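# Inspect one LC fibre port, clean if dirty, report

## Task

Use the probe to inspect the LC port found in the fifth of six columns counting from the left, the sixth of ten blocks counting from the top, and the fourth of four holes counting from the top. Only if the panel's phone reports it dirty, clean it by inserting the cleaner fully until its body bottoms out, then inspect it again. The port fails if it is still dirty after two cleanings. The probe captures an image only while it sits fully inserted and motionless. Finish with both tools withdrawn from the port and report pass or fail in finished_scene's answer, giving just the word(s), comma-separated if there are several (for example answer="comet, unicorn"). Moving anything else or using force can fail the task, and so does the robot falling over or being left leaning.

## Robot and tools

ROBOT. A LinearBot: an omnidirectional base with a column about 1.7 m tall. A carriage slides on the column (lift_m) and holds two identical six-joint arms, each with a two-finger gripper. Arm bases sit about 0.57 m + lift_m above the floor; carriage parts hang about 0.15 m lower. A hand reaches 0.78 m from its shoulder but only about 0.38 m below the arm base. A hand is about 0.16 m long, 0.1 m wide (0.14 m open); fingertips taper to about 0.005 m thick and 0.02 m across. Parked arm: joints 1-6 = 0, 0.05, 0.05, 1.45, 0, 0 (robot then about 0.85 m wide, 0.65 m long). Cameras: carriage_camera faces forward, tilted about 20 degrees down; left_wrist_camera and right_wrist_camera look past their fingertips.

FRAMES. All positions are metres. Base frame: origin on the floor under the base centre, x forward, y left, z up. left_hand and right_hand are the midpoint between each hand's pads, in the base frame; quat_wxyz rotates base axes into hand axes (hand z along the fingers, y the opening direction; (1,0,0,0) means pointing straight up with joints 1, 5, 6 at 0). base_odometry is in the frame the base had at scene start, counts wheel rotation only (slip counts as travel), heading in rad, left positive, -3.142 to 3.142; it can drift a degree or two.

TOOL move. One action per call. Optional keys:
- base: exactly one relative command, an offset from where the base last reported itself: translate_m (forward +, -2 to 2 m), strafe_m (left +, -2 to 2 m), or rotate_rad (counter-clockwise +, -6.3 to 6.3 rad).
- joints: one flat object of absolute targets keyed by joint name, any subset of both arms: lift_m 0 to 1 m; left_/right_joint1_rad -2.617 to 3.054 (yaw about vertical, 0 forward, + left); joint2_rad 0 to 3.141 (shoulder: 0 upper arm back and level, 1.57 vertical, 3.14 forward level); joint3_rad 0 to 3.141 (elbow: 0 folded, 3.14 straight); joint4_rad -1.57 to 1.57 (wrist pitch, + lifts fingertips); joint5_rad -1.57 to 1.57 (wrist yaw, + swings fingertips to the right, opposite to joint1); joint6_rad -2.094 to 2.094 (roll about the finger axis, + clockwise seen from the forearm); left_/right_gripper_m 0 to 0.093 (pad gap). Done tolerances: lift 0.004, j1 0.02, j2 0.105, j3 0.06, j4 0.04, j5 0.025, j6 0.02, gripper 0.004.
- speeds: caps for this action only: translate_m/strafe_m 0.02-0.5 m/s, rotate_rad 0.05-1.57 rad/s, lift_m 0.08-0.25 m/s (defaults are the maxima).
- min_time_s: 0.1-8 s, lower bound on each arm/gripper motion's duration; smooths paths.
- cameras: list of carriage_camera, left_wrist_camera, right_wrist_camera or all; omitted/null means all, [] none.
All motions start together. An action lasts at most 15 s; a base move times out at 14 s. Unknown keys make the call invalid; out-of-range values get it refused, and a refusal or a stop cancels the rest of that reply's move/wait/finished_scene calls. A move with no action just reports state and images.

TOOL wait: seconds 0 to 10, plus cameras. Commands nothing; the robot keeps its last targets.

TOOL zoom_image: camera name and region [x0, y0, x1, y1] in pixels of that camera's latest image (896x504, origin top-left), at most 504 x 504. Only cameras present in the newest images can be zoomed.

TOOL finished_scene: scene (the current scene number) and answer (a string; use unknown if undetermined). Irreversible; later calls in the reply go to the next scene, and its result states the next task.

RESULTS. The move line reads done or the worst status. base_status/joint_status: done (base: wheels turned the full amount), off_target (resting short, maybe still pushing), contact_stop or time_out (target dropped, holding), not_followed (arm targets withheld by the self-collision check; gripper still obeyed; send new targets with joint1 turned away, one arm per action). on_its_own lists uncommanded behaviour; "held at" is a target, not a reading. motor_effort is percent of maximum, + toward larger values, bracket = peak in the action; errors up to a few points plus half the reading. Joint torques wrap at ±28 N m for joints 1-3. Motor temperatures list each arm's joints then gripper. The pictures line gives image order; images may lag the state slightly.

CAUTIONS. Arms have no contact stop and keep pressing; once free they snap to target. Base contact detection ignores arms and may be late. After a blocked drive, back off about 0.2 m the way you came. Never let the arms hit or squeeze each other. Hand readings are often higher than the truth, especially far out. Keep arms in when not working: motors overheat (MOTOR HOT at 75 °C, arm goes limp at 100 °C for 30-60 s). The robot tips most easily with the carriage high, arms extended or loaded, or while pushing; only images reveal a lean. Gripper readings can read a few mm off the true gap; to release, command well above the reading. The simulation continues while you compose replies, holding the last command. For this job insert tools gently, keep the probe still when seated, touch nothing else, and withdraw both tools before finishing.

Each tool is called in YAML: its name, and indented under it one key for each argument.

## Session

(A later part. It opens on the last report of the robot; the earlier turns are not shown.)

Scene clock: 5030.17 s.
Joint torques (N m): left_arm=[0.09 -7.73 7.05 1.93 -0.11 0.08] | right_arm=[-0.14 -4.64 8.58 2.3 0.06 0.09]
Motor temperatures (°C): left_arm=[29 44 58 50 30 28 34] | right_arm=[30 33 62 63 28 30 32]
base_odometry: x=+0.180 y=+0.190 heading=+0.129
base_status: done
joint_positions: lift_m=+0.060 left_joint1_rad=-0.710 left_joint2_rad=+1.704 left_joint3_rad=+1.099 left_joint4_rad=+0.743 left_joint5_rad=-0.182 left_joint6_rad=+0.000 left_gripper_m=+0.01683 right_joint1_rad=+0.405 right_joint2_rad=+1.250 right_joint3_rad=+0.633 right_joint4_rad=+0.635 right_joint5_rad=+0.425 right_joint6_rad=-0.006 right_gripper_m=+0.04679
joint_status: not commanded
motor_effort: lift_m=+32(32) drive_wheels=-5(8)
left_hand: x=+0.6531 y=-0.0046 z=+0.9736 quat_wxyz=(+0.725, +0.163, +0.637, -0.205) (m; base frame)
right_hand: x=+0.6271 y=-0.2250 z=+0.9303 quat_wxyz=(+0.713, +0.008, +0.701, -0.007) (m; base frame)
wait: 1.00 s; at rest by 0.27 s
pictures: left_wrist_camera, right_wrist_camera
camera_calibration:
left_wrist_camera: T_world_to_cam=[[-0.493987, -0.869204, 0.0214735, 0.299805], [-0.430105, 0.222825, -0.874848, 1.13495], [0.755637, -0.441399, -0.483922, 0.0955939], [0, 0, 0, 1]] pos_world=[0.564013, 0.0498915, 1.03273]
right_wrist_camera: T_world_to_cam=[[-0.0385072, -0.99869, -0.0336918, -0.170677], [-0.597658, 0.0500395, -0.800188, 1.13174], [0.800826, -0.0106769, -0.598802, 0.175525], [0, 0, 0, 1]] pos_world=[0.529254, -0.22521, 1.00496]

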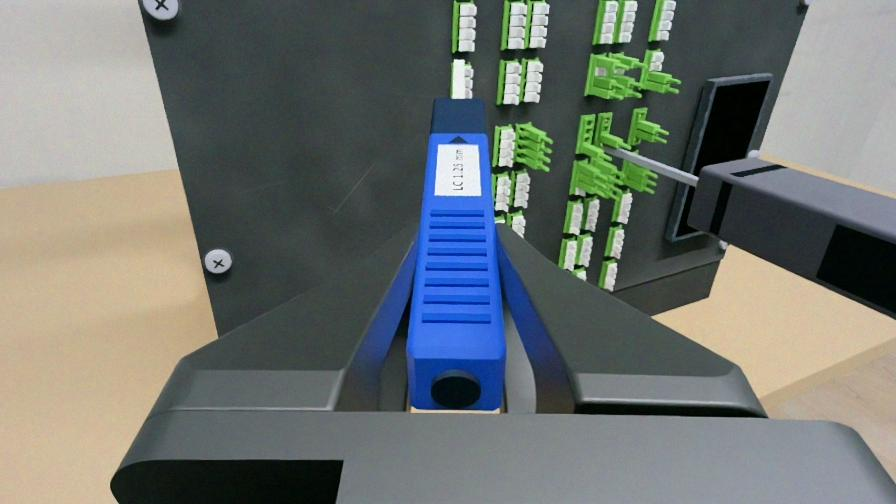

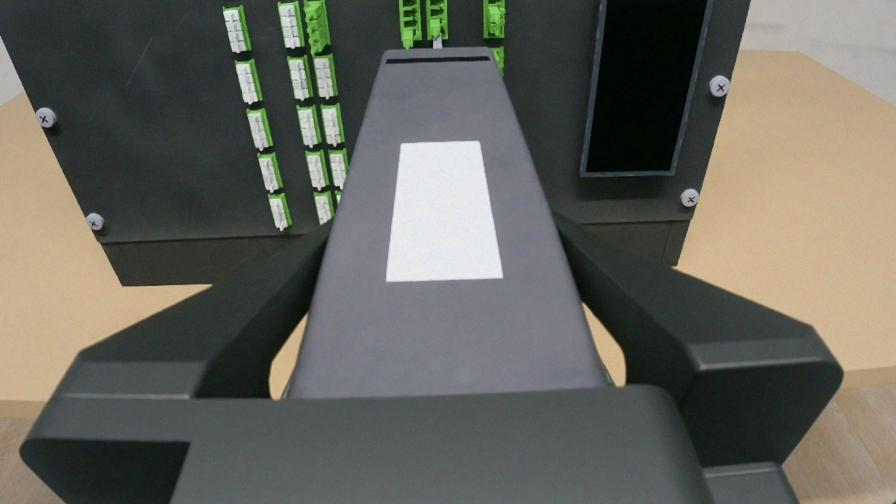

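move:
  base: {"translate_m": -0.034}
  speeds: {"translate_m": 0.03}
  cameras: []

move:
  joints: {"right_joint4_rad": 0.722}
  min_time_s: 2
  cameras: []

wait:
  seconds: 1
  cameras: ["right_wrist_camera"]

Scene clock: 5088.90 s.
Joint torques (N m): left_arm=[0.06 -7.64 7.12 1.91 -0.12 0.07] | right_arm=[-0.16 -4.59 8.64 2.29 0.06 0.09]
Motor temperatures (°C): left_arm=[29 44 58 50 30 28 34] | right_arm=[30 33 62 64 28 30 32]
move: done
base_odometry: x=+0.146 y=+0.185 heading=+0.129
base_status: done
joint_positions: lift_m=+0.060 left_joint1_rad=-0.710 left_joint2_rad=+1.704 left_joint3_rad=+1.099 left_joint4_rad=+0.743 left_joint5_rad=-0.182 left_joint6_rad=+0.000 left_gripper_m=+0.01683 right_joint1_rad=+0.405 right_joint2_rad=+1.250 right_joint3_rad=+0.633 right_joint4_rad=+0.635 right_joint5_rad=+0.425 right_joint6_rad=-0.006 right_gripper_m=+0.04679
joint_status: not commanded
motor_effort: lift_m=+32(32) drive_wheels=-6(12)
left_hand: x=+0.6531 y=-0.0046 z=+0.9736 quat_wxyz=(+0.725, +0.163, +0.637, -0.205) (m; base frame)
right_hand: x=+0.6271 y=-0.2250 z=+0.9302 quat_wxyz=(+0.713, +0.008, +0.701, -0.007) (m; base frame)
pictures: none
No camera images: "cameras" was empty.

Scene clock: 5091.20 s.
Joint torques (N m): left_arm=[0.09 -7.73 7.01 1.93 -0.11 0.08] | right_arm=[-0.18 -4.62 8.57 2.38 0.06 0.09]
Motor temperatures (°C): left_arm=[29 44 58 50 30 28 34] | right_arm=[30 33 62 64 28 30 32]
move: off_target
base_odometry: x=+0.146 y=+0.185 heading=+0.129
base_status: not commanded
joint_positions: lift_m=+0.060 left_joint1_rad=-0.710 left_joint2_rad=+1.704 left_joint3_rad=+1.099 left_joint4_rad=+0.743 left_joint5_rad=-0.182 left_joint6_rad=+0.000 left_gripper_m=+0.01683 right_joint1_rad=+0.405 right_joint2_rad=+1.250 right_joint3_rad=+0.633 right_joint4_rad=+0.647 right_joint5_rad=+0.425 right_joint6_rad=-0.006 right_gripper_m=+0.04679
joint_status: right_joint4_rad off_target (ended at +0.648, target +0.722)
motor_effort: lift_m=+32(32) drive_wheels=-6(6)
left_hand: x=+0.6531 y=-0.0046 z=+0.9736 quat_wxyz=(+0.725, +0.163, +0.637, -0.205) (m; base frame)
right_hand: x=+0.6270 y=-0.2251 z=+0.9331 quat_wxyz=(+0.717, +0.009, +0.697, -0.005) (m; base frame)
pictures: none
No camera images: "cameras" was empty.

Scene clock: 5092.20 s.
Joint torques (N m): left_arm=[0.09 -7.75 7.01 1.93 -0.11 0.08] | right_arm=[-0.16 -4.57 8.58 2.39 0.05 0.09]
Motor temperatures (°C): left_arm=[29 44 58 50 30 28 34] | right_arm=[30 33 62 65 28 30 32]
base_odometry: x=+0.146 y=+0.185 heading=+0.129
base_status: not commanded
joint_positions: lift_m=+0.060 left_joint1_rad=-0.710 left_joint2_rad=+1.704 left_joint3_rad=+1.099 left_joint4_rad=+0.743 left_joint5_rad=-0.182 left_joint6_rad=+0.000 left_gripper_m=+0.01683 right_joint1_rad=+0.405 right_joint2_rad=+1.250 right_joint3_rad=+0.633 right_joint4_rad=+0.648 right_joint5_rad=+0.425 right_joint6_rad=-0.006 right_gripper_m=+0.04679
joint_status: right_joint4_rad off_target (ended at +0.648, target +0.722)
motor_effort: lift_m=+32(32) drive_wheels=-6(6)
left_hand: x=+0.6531 y=-0.0046 z=+0.9736 quat_wxyz=(+0.725, +0.163, +0.637, -0.205) (m; base frame)
right_hand: x=+0.6270 y=-0.2251 z=+0.9332 quat_wxyz=(+0.717, +0.009, +0.697, -0.005) (m; base frame)
wait: 1.00 s; at rest by 0.27 s
pictures: right_wrist_camera
camera_calibration:
right_wrist_camera: T_world_to_cam=[[-0.0380695, -0.998509, -0.0391295, -0.165768], [-0.588351, 0.0540484, -0.806797, 1.13522], [0.807709, -0.00769246, -0.589531, 0.164961], [0, 0, 0, 1]] pos_world=[0.528358, -0.225609, 1.00666]

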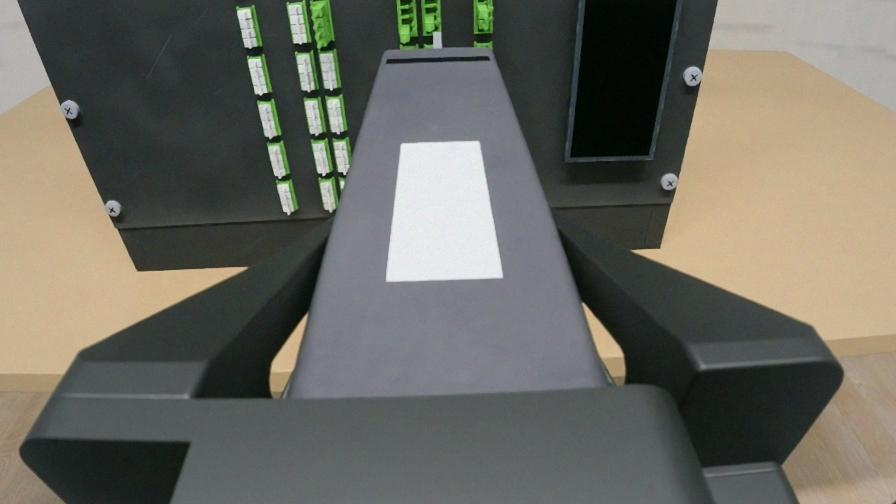

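move:
  joints: {"right_joint4_rad": 0.7305}
  min_time_s: 2
  cameras: []

move:
  joints: {"lift_m": 0.05}
  cameras: []

wait:
  seconds: 1
  cameras: ["right_wrist_camera"]

Scene clock: 5121.70 s.
Joint torques (N m): left_arm=[0.1 -7.73 7.02 1.93 -0.12 0.08] | right_arm=[-0.14 -4.63 8.58 2.38 0.05 0.09]
Motor temperatures (°C): left_arm=[29 44 58 50 30 28 34] | right_arm=[30 33 62 67 28 30 32]
move: off_target
base_odometry: x=+0.146 y=+0.185 heading=+0.129
base_status: not commanded
joint_positions: lift_m=+0.060 left_joint1_rad=-0.710 left_joint2_rad=+1.704 left_joint3_rad=+1.099 left_joint4_rad=+0.743 left_joint5_rad=-0.182 left_joint6_rad=+0.000 left_gripper_m=+0.01683 right_joint1_rad=+0.405 right_joint2_rad=+1.250 right_joint3_rad=+0.633 right_joint4_rad=+0.656 right_joint5_rad=+0.425 right_joint6_rad=-0.006 right_gripper_m=+0.04679
joint_status: right_joint4_rad off_target (ended at +0.656, target +0.731)
motor_effort: lift_m=+32(32) drive_wheels=-6(6)
left_hand: x=+0.6531 y=-0.0046 z=+0.9736 quat_wxyz=(+0.725, +0.163, +0.637, -0.205) (m; base frame)
right_hand: x=+0.6269 y=-0.2251 z=+0.9351 quat_wxyz=(+0.720, +0.011, +0.694, -0.004) (m; base frame)
pictures: none
No camera images: "cameras" was empty.

Scene clock: 5122.30 s.
Joint torques (N m): left_arm=[0.06 -7.95 7.13 1.97 -0.11 0.08] | right_arm=[-0.18 -4.56 8.57 2.33 0.05 0.08]
Motor temperatures (°C): left_arm=[29 44 58 50 30 28 34] | right_arm=[30 33 62 67 28 30 32]
move: done
base_odometry: x=+0.146 y=+0.185 heading=+0.129
base_status: not commanded
joint_positions: lift_m=+0.050 left_joint1_rad=-0.710 left_joint2_rad=+1.706 left_joint3_rad=+1.098 left_joint4_rad=+0.741 left_joint5_rad=-0.182 left_joint6_rad=+0.000 left_gripper_m=+0.01683 right_joint1_rad=+0.405 right_joint2_rad=+1.250 right_joint3_rad=+0.633 right_joint4_rad=+0.661 right_joint5_rad=+0.425 right_joint6_rad=-0.006 right_gripper_m=+0.04679
joint_status: all done
motor_effort: lift_m=+32(33) drive_wheels=-6(7)
left_hand: x=+0.6535 y=-0.0049 z=+0.9618 quat_wxyz=(+0.723, +0.164, +0.639, -0.204) (m; base frame)
right_hand: x=+0.6269 y=-0.2251 z=+0.9268 quat_wxyz=(+0.721, +0.011, +0.693, -0.003) (m; base frame)
pictures: none
No camera images: "cameras" was empty.

Scene clock: 5123.30 s.
Joint torques (N m): left_arm=[0.06 -7.97 7.1 1.96 -0.11 0.08] | right_arm=[-0.17 -4.6 8.58 2.33 0.05 0.09]
Motor temperatures (°C): left_arm=[29 44 58 50 30 28 34] | right_arm=[30 33 62 66 28 30 32]
base_odometry: x=+0.146 y=+0.185 heading=+0.129
base_status: not commanded
joint_positions: lift_m=+0.050 left_joint1_rad=-0.710 left_joint2_rad=+1.706 left_joint3_rad=+1.098 left_joint4_rad=+0.741 left_joint5_rad=-0.182 left_joint6_rad=+0.000 left_gripper_m=+0.01683 right_joint1_rad=+0.405 right_joint2_rad=+1.250 right_joint3_rad=+0.633 right_joint4_rad=+0.661 right_joint5_rad=+0.425 right_joint6_rad=-0.006 right_gripper_m=+0.04679
joint_status: all done
motor_effort: lift_m=+32(33) drive_wheels=-6(7)
left_hand: x=+0.6535 y=-0.0049 z=+0.9618 quat_wxyz=(+0.723, +0.164, +0.639, -0.204) (m; base frame)
right_hand: x=+0.6269 y=-0.2251 z=+0.9268 quat_wxyz=(+0.721, +0.011, +0.693, -0.003) (m; base frame)
wait: 1.00 s; at rest by 0.27 s
pictures: right_wrist_camera
camera_calibration:
right_wrist_camera: T_world_to_cam=[[-0.0375375, -0.99828, -0.0450409, -0.160924], [-0.578142, 0.0584586, -0.813839, 1.13118], [0.815072, -0.00450946, -0.579342, 0.147939], [0, 0, 0, 1]] pos_world=[0.527362, -0.226107, 0.999059]

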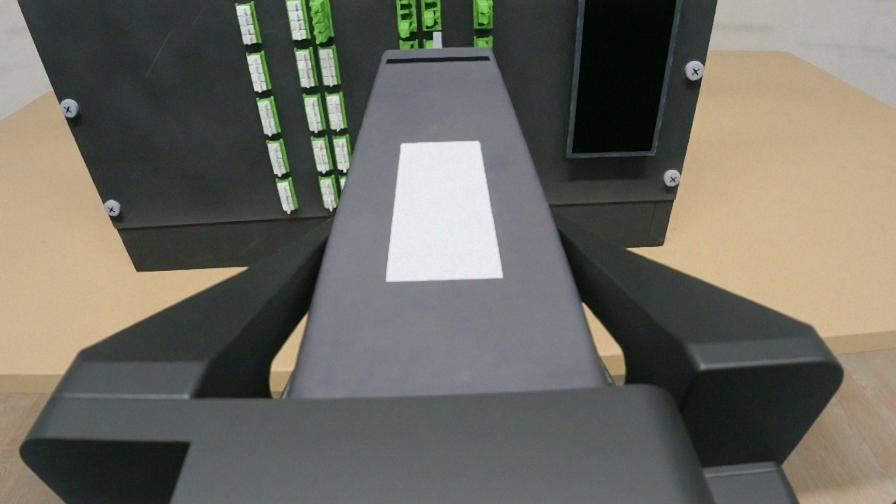

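move:
  joints: {"lift_m": 0.0484}
  cameras: []

move:
  base: {"translate_m": 0.018}
  speeds: {"translate_m": 0.02}
  cameras: []

wait:
  seconds: 1
  cameras: ["left_wrist_camera", "right_wrist_camera"]

Scene clock: 5132.47 s.
Joint torques (N m): left_arm=[0.08 -7.92 7.1 1.93 -0.11 0.08] | right_arm=[-0.17 -4.66 8.57 2.31 0.05 0.09]
Motor temperatures (°C): left_arm=[29 44 59 51 30 28 34] | right_arm=[30 33 62 65 28 30 32]
move: done
base_odometry: x=+0.146 y=+0.185 heading=+0.129
base_status: not commanded
joint_positions: lift_m=+0.049 left_joint1_rad=-0.710 left_joint2_rad=+1.706 left_joint3_rad=+1.098 left_joint4_rad=+0.741 left_joint5_rad=-0.182 left_joint6_rad=+0.000 left_gripper_m=+0.01683 right_joint1_rad=+0.405 right_joint2_rad=+1.250 right_joint3_rad=+0.633 right_joint4_rad=+0.663 right_joint5_rad=+0.425 right_joint6_rad=-0.006 right_gripper_m=+0.04679
joint_status: all done
motor_effort: lift_m=+29(29) drive_wheels=-6(7)
left_hand: x=+0.6535 y=-0.0049 z=+0.9604 quat_wxyz=(+0.723, +0.164, +0.639, -0.204) (m; base frame)
right_hand: x=+0.6269 y=-0.2251 z=+0.9256 quat_wxyz=(+0.722, +0.012, +0.692, -0.003) (m; base frame)
pictures: none
No camera images: "cameras" was empty.

Scene clock: 5133.83 s.
Joint torques (N m): left_arm=[0.1 -8.02 7.15 1.88 -0.11 0.08] | right_arm=[-0.17 -4.57 8.57 2.28 0.05 0.09]
Motor temperatures (°C): left_arm=[29 44 59 51 30 28 34] | right_arm=[30 33 62 65 28 30 32]
move: done
base_odometry: x=+0.164 y=+0.188 heading=+0.129
base_status: done
joint_positions: lift_m=+0.049 left_joint1_rad=-0.710 left_joint2_rad=+1.706 left_joint3_rad=+1.098 left_joint4_rad=+0.742 left_joint5_rad=-0.182 left_joint6_rad=+0.000 left_gripper_m=+0.01683 right_joint1_rad=+0.405 right_joint2_rad=+1.250 right_joint3_rad=+0.633 right_joint4_rad=+0.665 right_joint5_rad=+0.425 right_joint6_rad=-0.006 right_gripper_m=+0.04679
joint_status: not commanded
motor_effort: lift_m=+29(29) drive_wheels=+7(9)
left_hand: x=+0.6534 y=-0.0049 z=+0.9608 quat_wxyz=(+0.724, +0.164, +0.638, -0.205) (m; base frame)
right_hand: x=+0.6268 y=-0.2251 z=+0.9262 quat_wxyz=(+0.722, +0.012, +0.691, -0.003) (m; base frame)
pictures: none
No camera images: "cameras" was empty.

Scene clock: 5134.83 s.
Joint torques (N m): left_arm=[0.09 -7.99 7.1 1.93 -0.11 0.08] | right_arm=[-0.14 -4.59 8.58 2.29 0.05 0.09]
Motor temperatures (°C): left_arm=[29 44 59 51 30 28 34] | right_arm=[30 33 62 64 28 30 32]
base_odometry: x=+0.164 y=+0.188 heading=+0.129
base_status: done
joint_positions: lift_m=+0.049 left_joint1_rad=-0.710 left_joint2_rad=+1.706 left_joint3_rad=+1.098 left_joint4_rad=+0.742 left_joint5_rad=-0.182 left_joint6_rad=+0.000 left_gripper_m=+0.01683 right_joint1_rad=+0.405 right_joint2_rad=+1.250 right_joint3_rad=+0.633 right_joint4_rad=+0.665 right_joint5_rad=+0.425 right_joint6_rad=-0.006 right_gripper_m=+0.04679
joint_status: not commanded
motor_effort: lift_m=+29(29) drive_wheels=+7(9)
left_hand: x=+0.6534 y=-0.0049 z=+0.9608 quat_wxyz=(+0.724, +0.164, +0.638, -0.205) (m; base frame)
right_hand: x=+0.6268 y=-0.2251 z=+0.9262 quat_wxyz=(+0.722, +0.012, +0.691, -0.003) (m; base frame)
wait: 1.00 s; at rest by 0.27 s
pictures: left_wrist_camera, right_wrist_camera
camera_calibration:
left_wrist_camera: T_world_to_cam=[[-0.493944, -0.869247, 0.0207105, 0.300642], [-0.432627, 0.225037, -0.873036, 1.12388], [0.754224, -0.440191, -0.487215, 0.0931002], [0, 0, 0, 1]] pos_world=[0.564504, 0.0493997, 1.02032]
right_wrist_camera: T_world_to_cam=[[-0.0373835, -0.998218, -0.0465206, -0.159669], [-0.575552, 0.0595642, -0.815593, 1.13084], [0.81691, -0.00371463, -0.576753, 0.144231], [0, 0, 0, 1]] pos_world=[0.527063, -0.226206, 0.99806]

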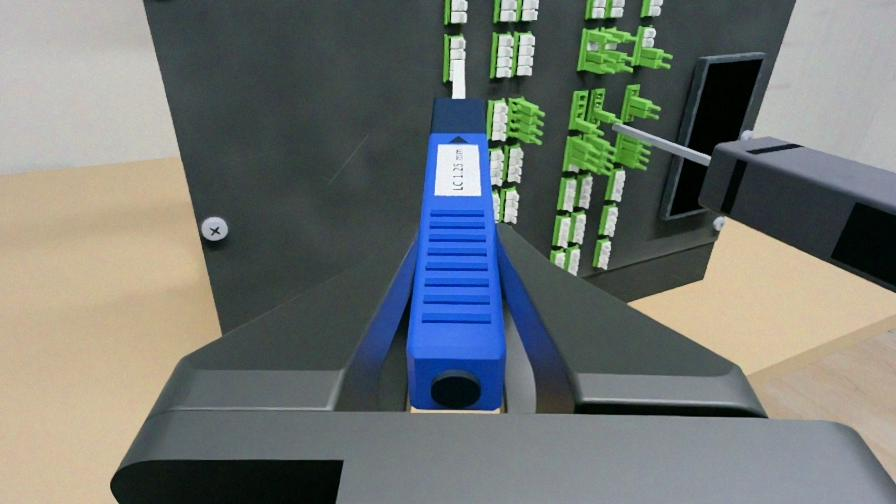

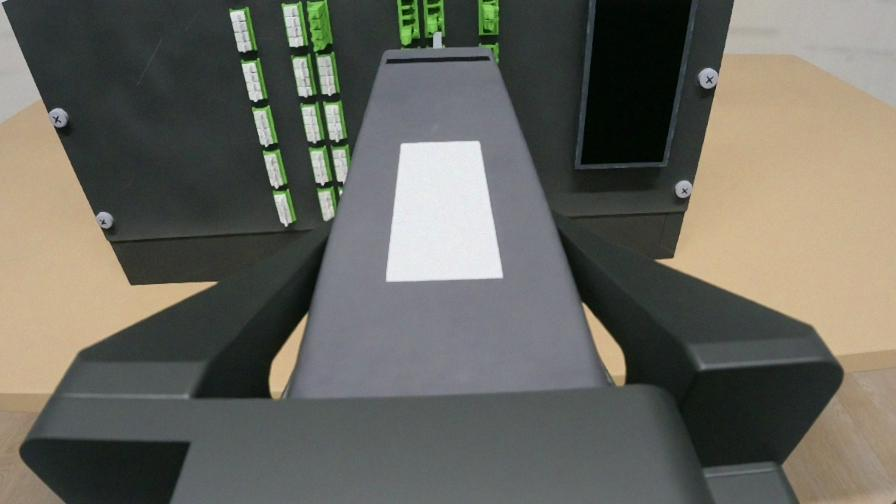

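move:
  joints: {"right_joint4_rad": 0.7268}
  min_time_s: 1
  cameras: []

move:
  base: {"translate_m": 0.006}
  speeds: {"translate_m": 0.02}
  cameras: []

wait:
  seconds: 1
  cameras: ["left_wrist_camera", "right_wrist_camera"]

zoom_image:
  camera: "left_wrist_camera"
  region: [586, 88, 642, 124]

zoom_image:
  camera: "right_wrist_camera"
  region: [415, 15, 463, 46]

Scene clock: 5150.10 s.
Joint torques (N m): left_arm=[0.09 -7.99 7.09 1.94 -0.11 0.07] | right_arm=[-0.16 -4.62 8.57 2.25 0.05 0.09]
Motor temperatures (°C): left_arm=[29 43 60 50 30 28 34] | right_arm=[30 33 62 63 28 30 32]
move: off_target
base_odometry: x=+0.164 y=+0.188 heading=+0.129
base_status: not commanded
joint_positions: lift_m=+0.049 left_joint1_rad=-0.710 left_joint2_rad=+1.706 left_joint3_rad=+1.098 left_joint4_rad=+0.742 left_joint5_rad=-0.182 left_joint6_rad=+0.000 left_gripper_m=+0.01683 right_joint1_rad=+0.405 right_joint2_rad=+1.250 right_joint3_rad=+0.633 right_joint4_rad=+0.665 right_joint5_rad=+0.425 right_joint6_rad=-0.006 right_gripper_m=+0.04679
joint_status: right_joint4_rad off_target (ended at +0.665, target +0.727)
motor_effort: lift_m=+29(29) drive_wheels=+7(7)
left_hand: x=+0.6534 y=-0.0049 z=+0.9608 quat_wxyz=(+0.724, +0.164, +0.638, -0.205) (m; base frame)
right_hand: x=+0.6268 y=-0.2251 z=+0.9262 quat_wxyz=(+0.722, +0.012, +0.691, -0.003) (m; base frame)
pictures: none
No camera images: "cameras" was empty.

Scene clock: 5150.90 s.
Joint torques (N m): left_arm=[0.17 -7.86 7.1 1.96 -0.11 0.07] | right_arm=[-0.14 -4.62 8.55 2.29 0.05 0.08]
Motor temperatures (°C): left_arm=[29 43 60 50 30 28 34] | right_arm=[30 33 62 63 28 30 32]
move: done
base_odometry: x=+0.170 y=+0.189 heading=+0.130
base_status: done
joint_positions: lift_m=+0.049 left_joint1_rad=-0.710 left_joint2_rad=+1.706 left_joint3_rad=+1.098 left_joint4_rad=+0.743 left_joint5_rad=-0.182 left_joint6_rad=+0.000 left_gripper_m=+0.01683 right_joint1_rad=+0.405 right_joint2_rad=+1.250 right_joint3_rad=+0.633 right_joint4_rad=+0.661 right_joint5_rad=+0.426 right_joint6_rad=-0.006 right_gripper_m=+0.04679
joint_status: not commanded
motor_effort: lift_m=+29(29) drive_wheels=+7(11)
left_hand: x=+0.6534 y=-0.0049 z=+0.9608 quat_wxyz=(+0.724, +0.164, +0.638, -0.205) (m; base frame)
right_hand: x=+0.6269 y=-0.2254 z=+0.9254 quat_wxyz=(+0.721, +0.012, +0.693, -0.004) (m; base frame)
pictures: none
No camera images: "cameras" was empty.

Scene clock: 5151.90 s.
Joint torques (N m): left_arm=[0.08 -7.99 7.09 1.94 -0.11 0.08] | right_arm=[-0.16 -4.59 8.54 2.29 0.04 0.09]
Motor temperatures (°C): left_arm=[29 43 60 50 30 28 34] | right_arm=[30 33 62 63 28 30 32]
base_odometry: x=+0.170 y=+0.189 heading=+0.130
base_status: done
joint_positions: lift_m=+0.049 left_joint1_rad=-0.710 left_joint2_rad=+1.706 left_joint3_rad=+1.098 left_joint4_rad=+0.743 left_joint5_rad=-0.182 left_joint6_rad=+0.000 left_gripper_m=+0.01683 right_joint1_rad=+0.405 right_joint2_rad=+1.250 right_joint3_rad=+0.633 right_joint4_rad=+0.661 right_joint5_rad=+0.426 right_joint6_rad=-0.006 right_gripper_m=+0.04679
joint_status: not commanded
motor_effort: lift_m=+29(29) drive_wheels=+7(11)
left_hand: x=+0.6534 y=-0.0049 z=+0.9608 quat_wxyz=(+0.724, +0.164, +0.638, -0.205) (m; base frame)
right_hand: x=+0.6269 y=-0.2254 z=+0.9254 quat_wxyz=(+0.721, +0.012, +0.693, -0.004) (m; base frame)
wait: 1.00 s; at rest by 0.27 s
pictures: left_wrist_camera, right_wrist_camera
camera_calibration:
left_wrist_camera: T_world_to_cam=[[-0.493967, -0.869233, 0.0207508, 0.300611], [-0.432391, 0.224873, -0.873195, 1.12401], [0.754344, -0.440302, -0.486928, 0.092793], [0, 0, 0, 1]] pos_world=[0.564505, 0.049399, 1.02042]
right_wrist_camera: T_world_to_cam=[[-0.0386761, -0.998234, -0.0450886, -0.160429], [-0.578066, 0.0591569, -0.813843, 1.13017], [0.815073, -0.00541208, -0.579333, 0.146916], [0, 0, 0, 1]] pos_world=[0.52736, -0.226208, 0.997659]

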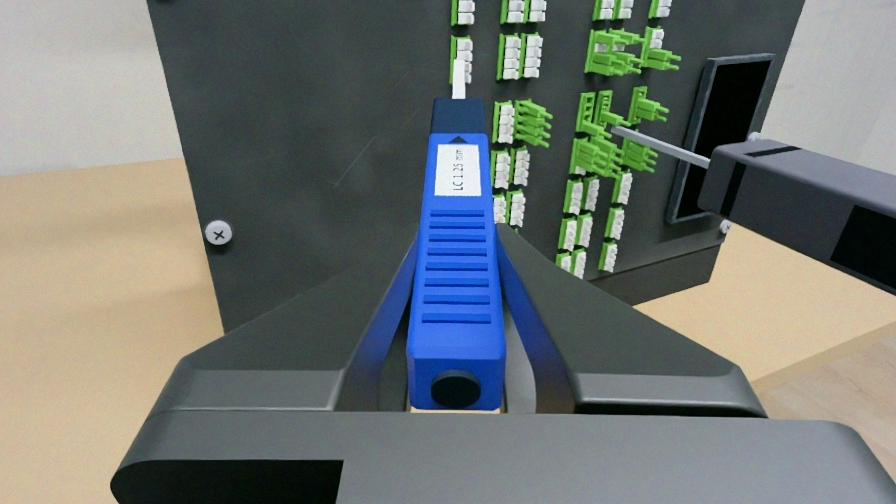

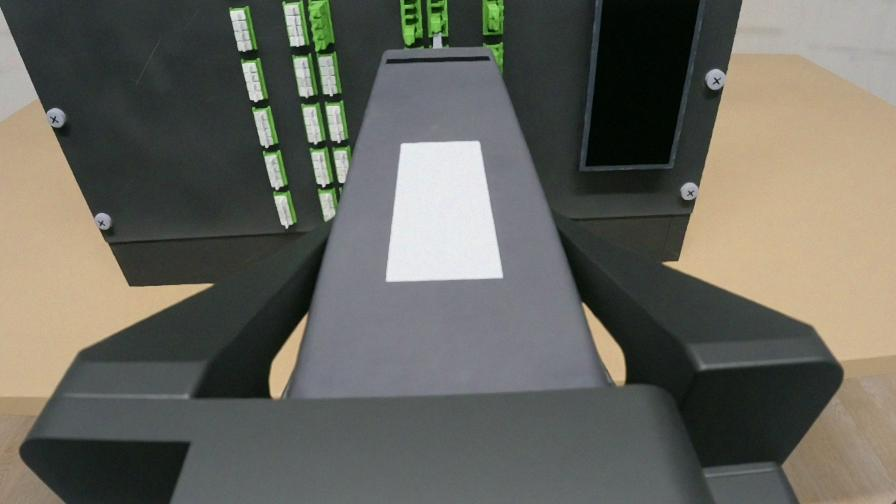

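Scaled by 9.000 from the camera's 896x504 image, which has a finer 1280x720 frame.

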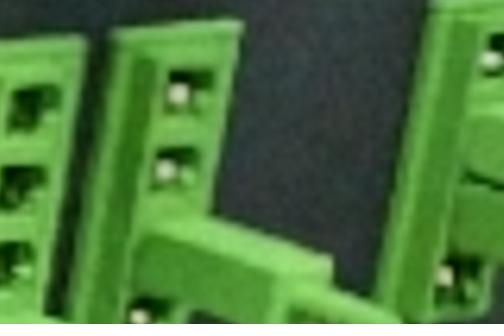

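Scaled by 10.500 from the camera's 896x504 image, which has a finer 1280x720 frame.

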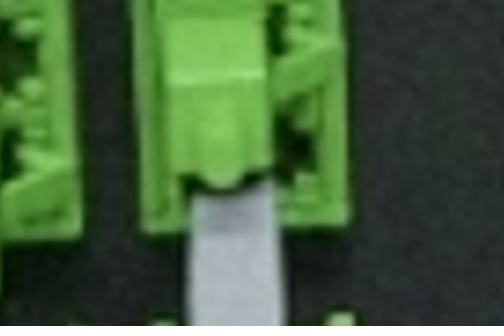

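zoom_image:
  camera: "left_wrist_camera"
  region: [593, 112, 621, 130]

zoom_image:
  camera: "left_wrist_camera"
  region: [608, 112, 650, 139]

Scaled by 18.000 from the camera's 896x504 image, which has a finer 1280x720 frame.

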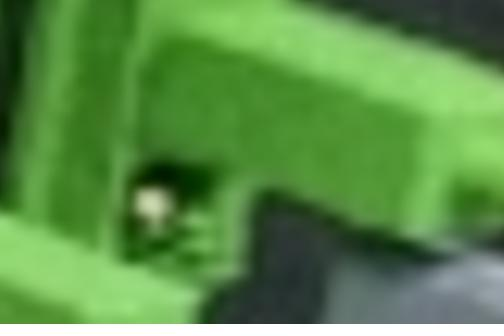

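Scaled by 12.000 from the camera's 896x504 image, which has a finer 1280x720 frame.

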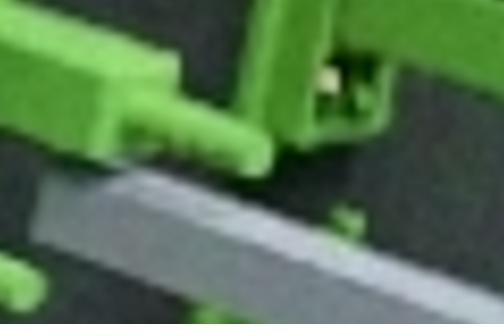

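zoom_image:
  camera: "right_wrist_camera"
  region: [43, 104, 71, 132]

zoom_image:
  camera: "right_wrist_camera"
  region: [89, 207, 117, 235]

zoom_image:
  camera: "right_wrist_camera"
  region: [701, 65, 729, 93]

zoom_image:
  camera: "right_wrist_camera"
  region: [675, 177, 703, 205]

zoom_image:
  camera: "right_wrist_camera"
  region: [425, 22, 453, 50]

Scaled by 18.000 from the camera's 896x504 image, which has a finer 1280x720 frame.

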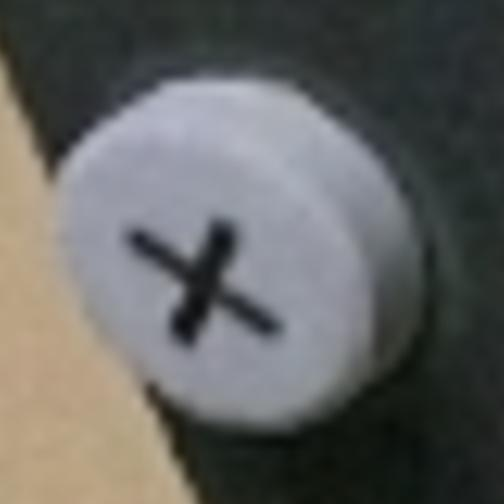

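Scaled by 18.000 from the camera's 896x504 image, which has a finer 1280x720 frame.

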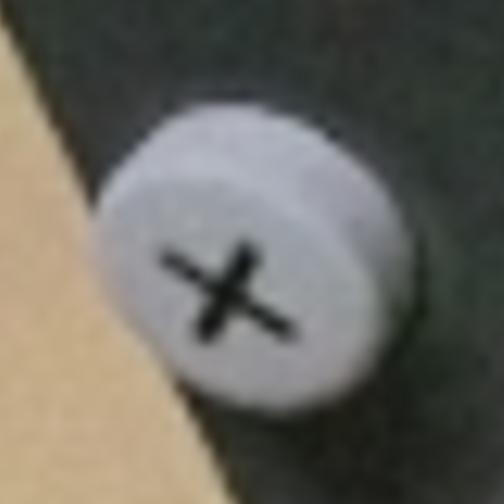

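Scaled by 18.000 from the camera's 896x504 image, which has a finer 1280x720 frame.

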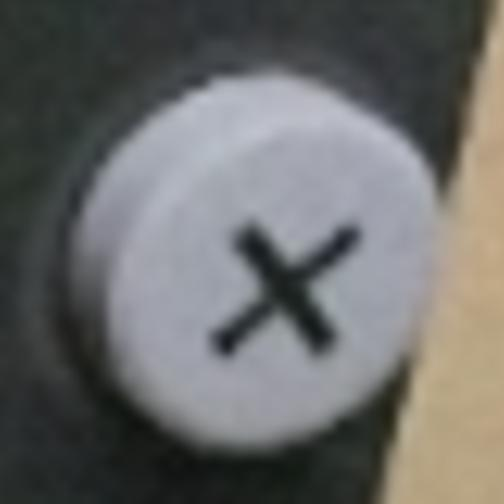

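Scaled by 18.000 from the camera's 896x504 image, which has a finer 1280x720 frame.

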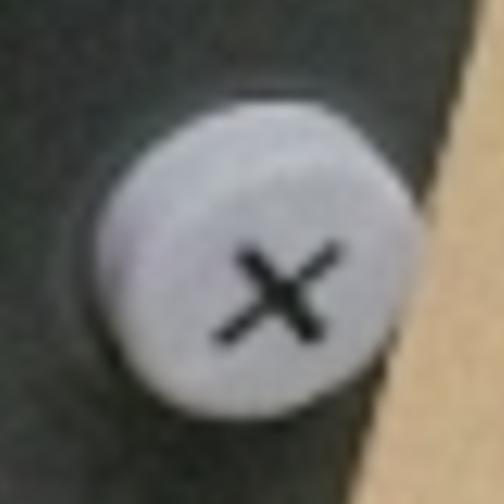

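Scaled by 18.000 from the camera's 896x504 image, which has a finer 1280x720 frame.

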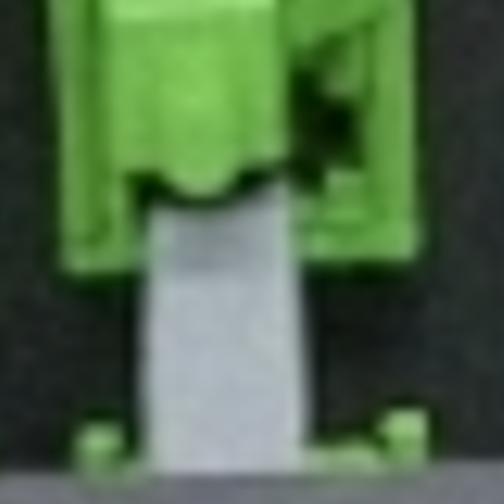

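zoom_image:
  camera: "left_wrist_camera"
  region: [602, 116, 630, 134]

Scaled by 18.000 from the camera's 896x504 image, which has a finer 1280x720 frame.

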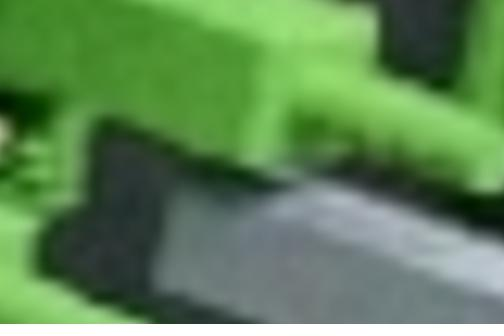

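move:
  base: {"translate_m": 0.007}
  speeds: {"translate_m": 0.02}
  cameras: []

wait:
  seconds: 1
  cameras: ["left_wrist_camera", "right_wrist_camera"]

zoom_image:
  camera: "left_wrist_camera"
  region: [586, 104, 628, 131]

zoom_image:
  camera: "left_wrist_camera"
  region: [598, 112, 626, 130]

zoom_image:
  camera: "right_wrist_camera"
  region: [425, 22, 453, 50]

Scene clock: 5340.50 s.
Joint torques (N m): left_arm=[0.08 -7.88 7.09 1.95 -0.13 0.07] | right_arm=[-0.17 -4.59 8.59 2.3 0.05 0.09]
Motor temperatures (°C): left_arm=[29 44 60 50 30 28 34] | right_arm=[30 33 62 62 28 30 32]
move: done
base_odometry: x=+0.177 y=+0.190 heading=+0.131
base_status: done
joint_positions: lift_m=+0.049 left_joint1_rad=-0.710 left_joint2_rad=+1.706 left_joint3_rad=+1.098 left_joint4_rad=+0.742 left_joint5_rad=-0.182 left_joint6_rad=+0.000 left_gripper_m=+0.01683 right_joint1_rad=+0.405 right_joint2_rad=+1.250 right_joint3_rad=+0.633 right_joint4_rad=+0.661 right_joint5_rad=+0.426 right_joint6_rad=-0.006 right_gripper_m=+0.04679
joint_status: not commanded
motor_effort: lift_m=+29(29) drive_wheels=+7(11)
left_hand: x=+0.6534 y=-0.0049 z=+0.9608 quat_wxyz=(+0.724, +0.164, +0.638, -0.205) (m; base frame)
right_hand: x=+0.6269 y=-0.2254 z=+0.9254 quat_wxyz=(+0.721, +0.012, +0.693, -0.004) (m; base frame)
pictures: none
No camera images: "cameras" was empty.

Scene clock: 5341.50 s.
Joint torques (N m): left_arm=[0.06 -7.99 7.1 1.94 -0.11 0.08] | right_arm=[-0.16 -4.59 8.55 2.29 0.04 0.09]
Motor temperatures (°C): left_arm=[29 44 60 50 30 28 34] | right_arm=[30 33 62 62 28 30 32]
base_odometry: x=+0.177 y=+0.190 heading=+0.131
base_status: done
joint_positions: lift_m=+0.049 left_joint1_rad=-0.710 left_joint2_rad=+1.706 left_joint3_rad=+1.098 left_joint4_rad=+0.742 left_joint5_rad=-0.182 left_joint6_rad=+0.000 left_gripper_m=+0.01683 right_joint1_rad=+0.405 right_joint2_rad=+1.250 right_joint3_rad=+0.633 right_joint4_rad=+0.661 right_joint5_rad=+0.426 right_joint6_rad=-0.006 right_gripper_m=+0.04679
joint_status: not commanded
motor_effort: lift_m=+29(29) drive_wheels=+7(11)
left_hand: x=+0.6534 y=-0.0049 z=+0.9608 quat_wxyz=(+0.724, +0.164, +0.638, -0.205) (m; base frame)
right_hand: x=+0.6269 y=-0.2254 z=+0.9254 quat_wxyz=(+0.721, +0.012, +0.693, -0.004) (m; base frame)
wait: 1.00 s; at rest by 0.27 s
pictures: left_wrist_camera, right_wrist_camera
camera_calibration:
left_wrist_camera: T_world_to_cam=[[-0.493944, -0.869247, 0.0207105, 0.300642], [-0.432627, 0.225037, -0.873036, 1.12388], [0.754224, -0.440191, -0.487215, 0.0931002], [0, 0, 0, 1]] pos_world=[0.564504, 0.0493997, 1.02032]
right_wrist_camera: T_world_to_cam=[[-0.0386761, -0.998234, -0.0450886, -0.160429], [-0.578066, 0.0591569, -0.813843, 1.13017], [0.815073, -0.00541208, -0.579333, 0.146916], [0, 0, 0, 1]] pos_world=[0.52736, -0.226208, 0.997659]

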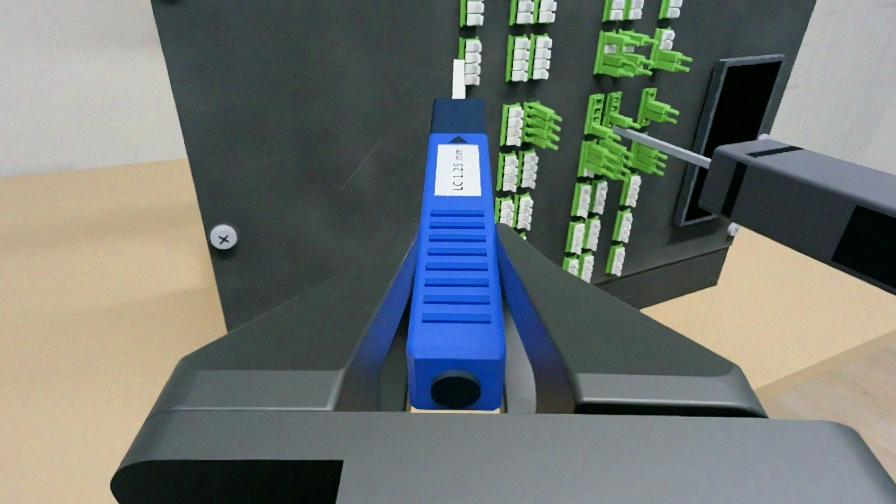

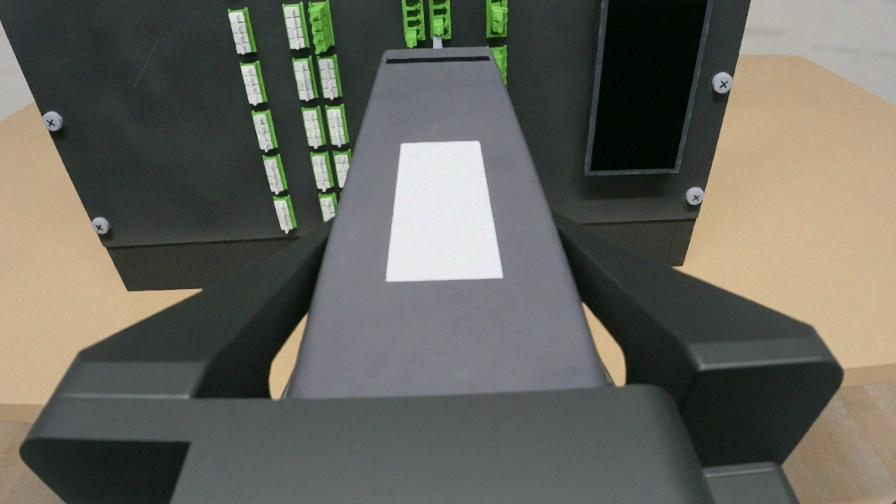

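Scaled by 12.000 from the camera's 896x504 image, which has a finer 1280x720 frame.

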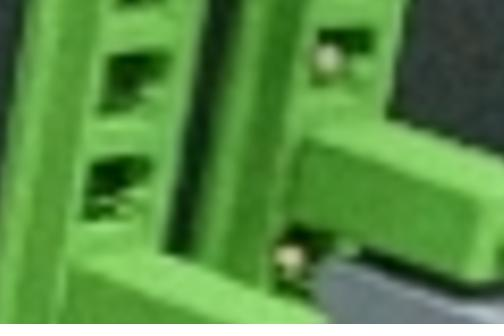

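Scaled by 18.000 from the camera's 896x504 image, which has a finer 1280x720 frame.

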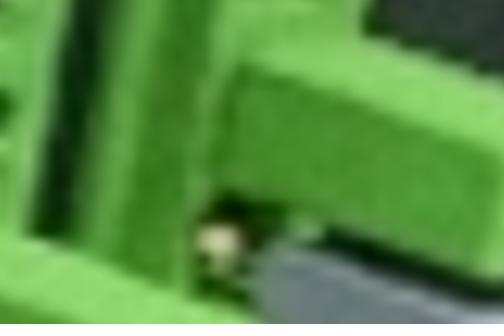

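Scaled by 18.000 from the camera's 896x504 image, which has a finer 1280x720 frame.

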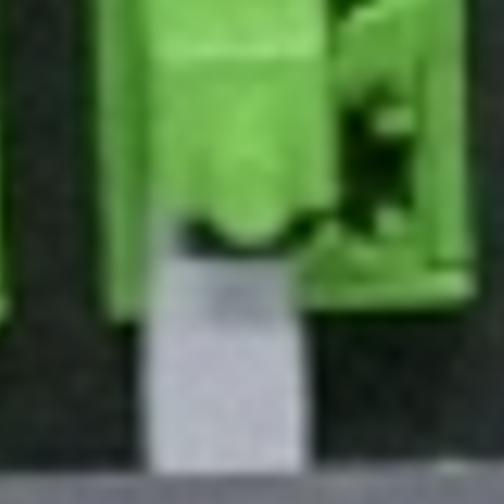

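zoom_image:
  camera: "left_wrist_camera"
  region: [602, 118, 630, 136]

Scaled by 18.000 from the camera's 896x504 image, which has a finer 1280x720 frame.

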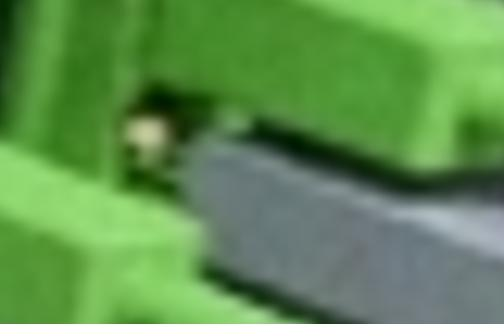

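move:
  joints: {"lift_m": 0.0491, "right_joint1_rad": 0.3965}
  min_time_s: 1
  cameras: []

wait:
  seconds: 1
  cameras: ["left_wrist_camera", "right_wrist_camera"]

zoom_image:
  camera: "left_wrist_camera"
  region: [602, 118, 630, 136]

zoom_image:
  camera: "right_wrist_camera"
  region: [425, 22, 453, 50]

Scene clock: 5397.70 s.
Joint torques (N m): left_arm=[0.08 -7.99 7.09 1.94 -0.12 0.07] | right_arm=[-0.39 -4.6 8.58 2.29 0.04 0.09]
Motor temperatures (°C): left_arm=[29 44 60 50 30 28 34] | right_arm=[30 33 62 62 28 30 32]
move: done
base_odometry: x=+0.177 y=+0.190 heading=+0.131
base_status: not commanded
joint_positions: lift_m=+0.049 left_joint1_rad=-0.710 left_joint2_rad=+1.706 left_joint3_rad=+1.098 left_joint4_rad=+0.742 left_joint5_rad=-0.182 left_joint6_rad=+0.000 left_gripper_m=+0.01683 right_joint1_rad=+0.403 right_joint2_rad=+1.250 right_joint3_rad=+0.633 right_joint4_rad=+0.661 right_joint5_rad=+0.426 right_joint6_rad=-0.006 right_gripper_m=+0.04679
joint_status: all done
motor_effort: lift_m=+36(37) drive_wheels=+7(7)
left_hand: x=+0.6534 y=-0.0049 z=+0.9609 quat_wxyz=(+0.724, +0.164, +0.638, -0.205) (m; base frame)
right_hand: x=+0.6271 y=-0.2262 z=+0.9255 quat_wxyz=(+0.721, +0.012, +0.693, -0.004) (m; base frame)
pictures: none
No camera images: "cameras" was empty.

Scene clock: 5398.70 s.
Joint torques (N m): left_arm=[0.08 -7.98 7.09 1.93 -0.11 0.07] | right_arm=[-0.42 -4.6 8.57 2.29 0.04 0.09]
Motor temperatures (°C): left_arm=[29 44 60 50 30 28 34] | right_arm=[30 33 62 62 28 30 32]
base_odometry: x=+0.177 y=+0.190 heading=+0.131
base_status: not commanded
joint_positions: lift_m=+0.049 left_joint1_rad=-0.710 left_joint2_rad=+1.706 left_joint3_rad=+1.098 left_joint4_rad=+0.742 left_joint5_rad=-0.182 left_joint6_rad=+0.000 left_gripper_m=+0.01683 right_joint1_rad=+0.403 right_joint2_rad=+1.250 right_joint3_rad=+0.633 right_joint4_rad=+0.661 right_joint5_rad=+0.426 right_joint6_rad=-0.006 right_gripper_m=+0.04679
joint_status: all done
motor_effort: lift_m=+36(37) drive_wheels=+7(7)
left_hand: x=+0.6534 y=-0.0049 z=+0.9609 quat_wxyz=(+0.724, +0.164, +0.638, -0.205) (m; base frame)
right_hand: x=+0.6271 y=-0.2262 z=+0.9255 quat_wxyz=(+0.721, +0.012, +0.693, -0.004) (m; base frame)
wait: 1.00 s; at rest by 0.27 s
pictures: left_wrist_camera, right_wrist_camera
camera_calibration:
left_wrist_camera: T_world_to_cam=[[-0.493944, -0.869247, 0.0207105, 0.300638], [-0.432627, 0.225037, -0.873036, 1.12406], [0.754224, -0.440191, -0.487215, 0.0931976], [0, 0, 0, 1]] pos_world=[0.564504, 0.0493997, 1.02052]
right_wrist_camera: T_world_to_cam=[[-0.0406187, -0.998159, -0.0450514, -0.160013], [-0.577981, 0.0602517, -0.813823, 1.13058], [0.815038, -0.00701757, -0.579364, 0.146496], [0, 0, 0, 1]] pos_world=[0.527556, -0.22681, 0.997759]

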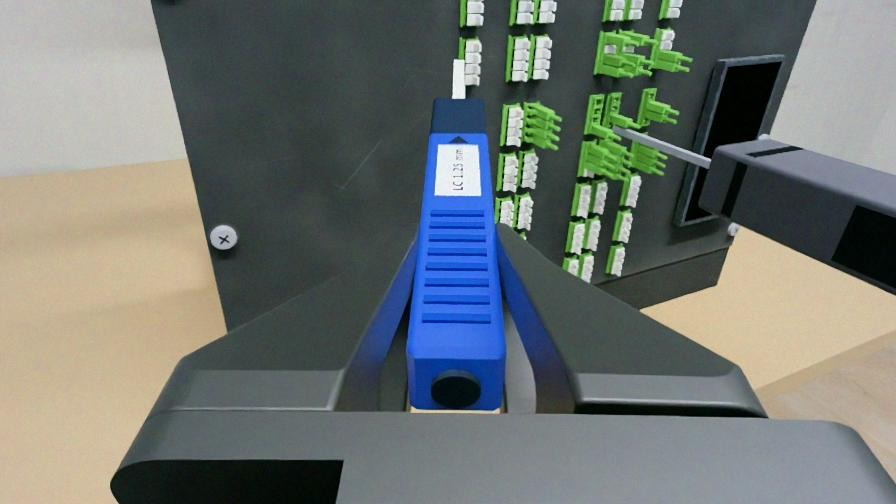

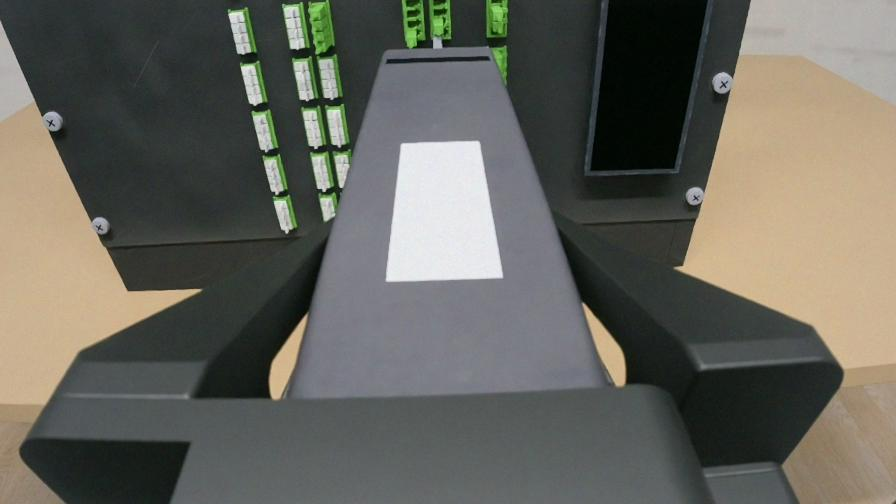

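Scaled by 18.000 from the camera's 896x504 image, which has a finer 1280x720 frame.

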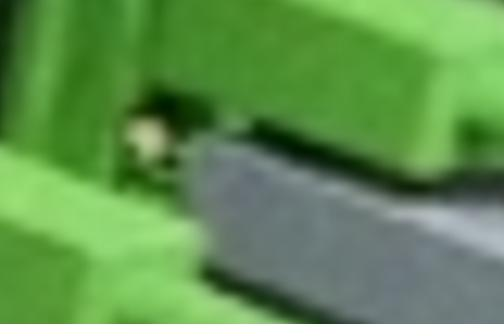

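Scaled by 18.000 from the camera's 896x504 image, which has a finer 1280x720 frame.

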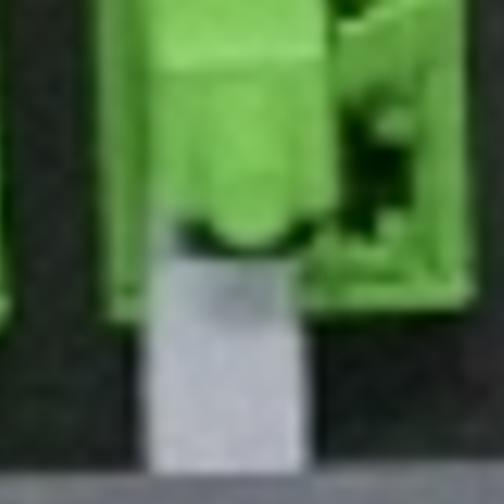

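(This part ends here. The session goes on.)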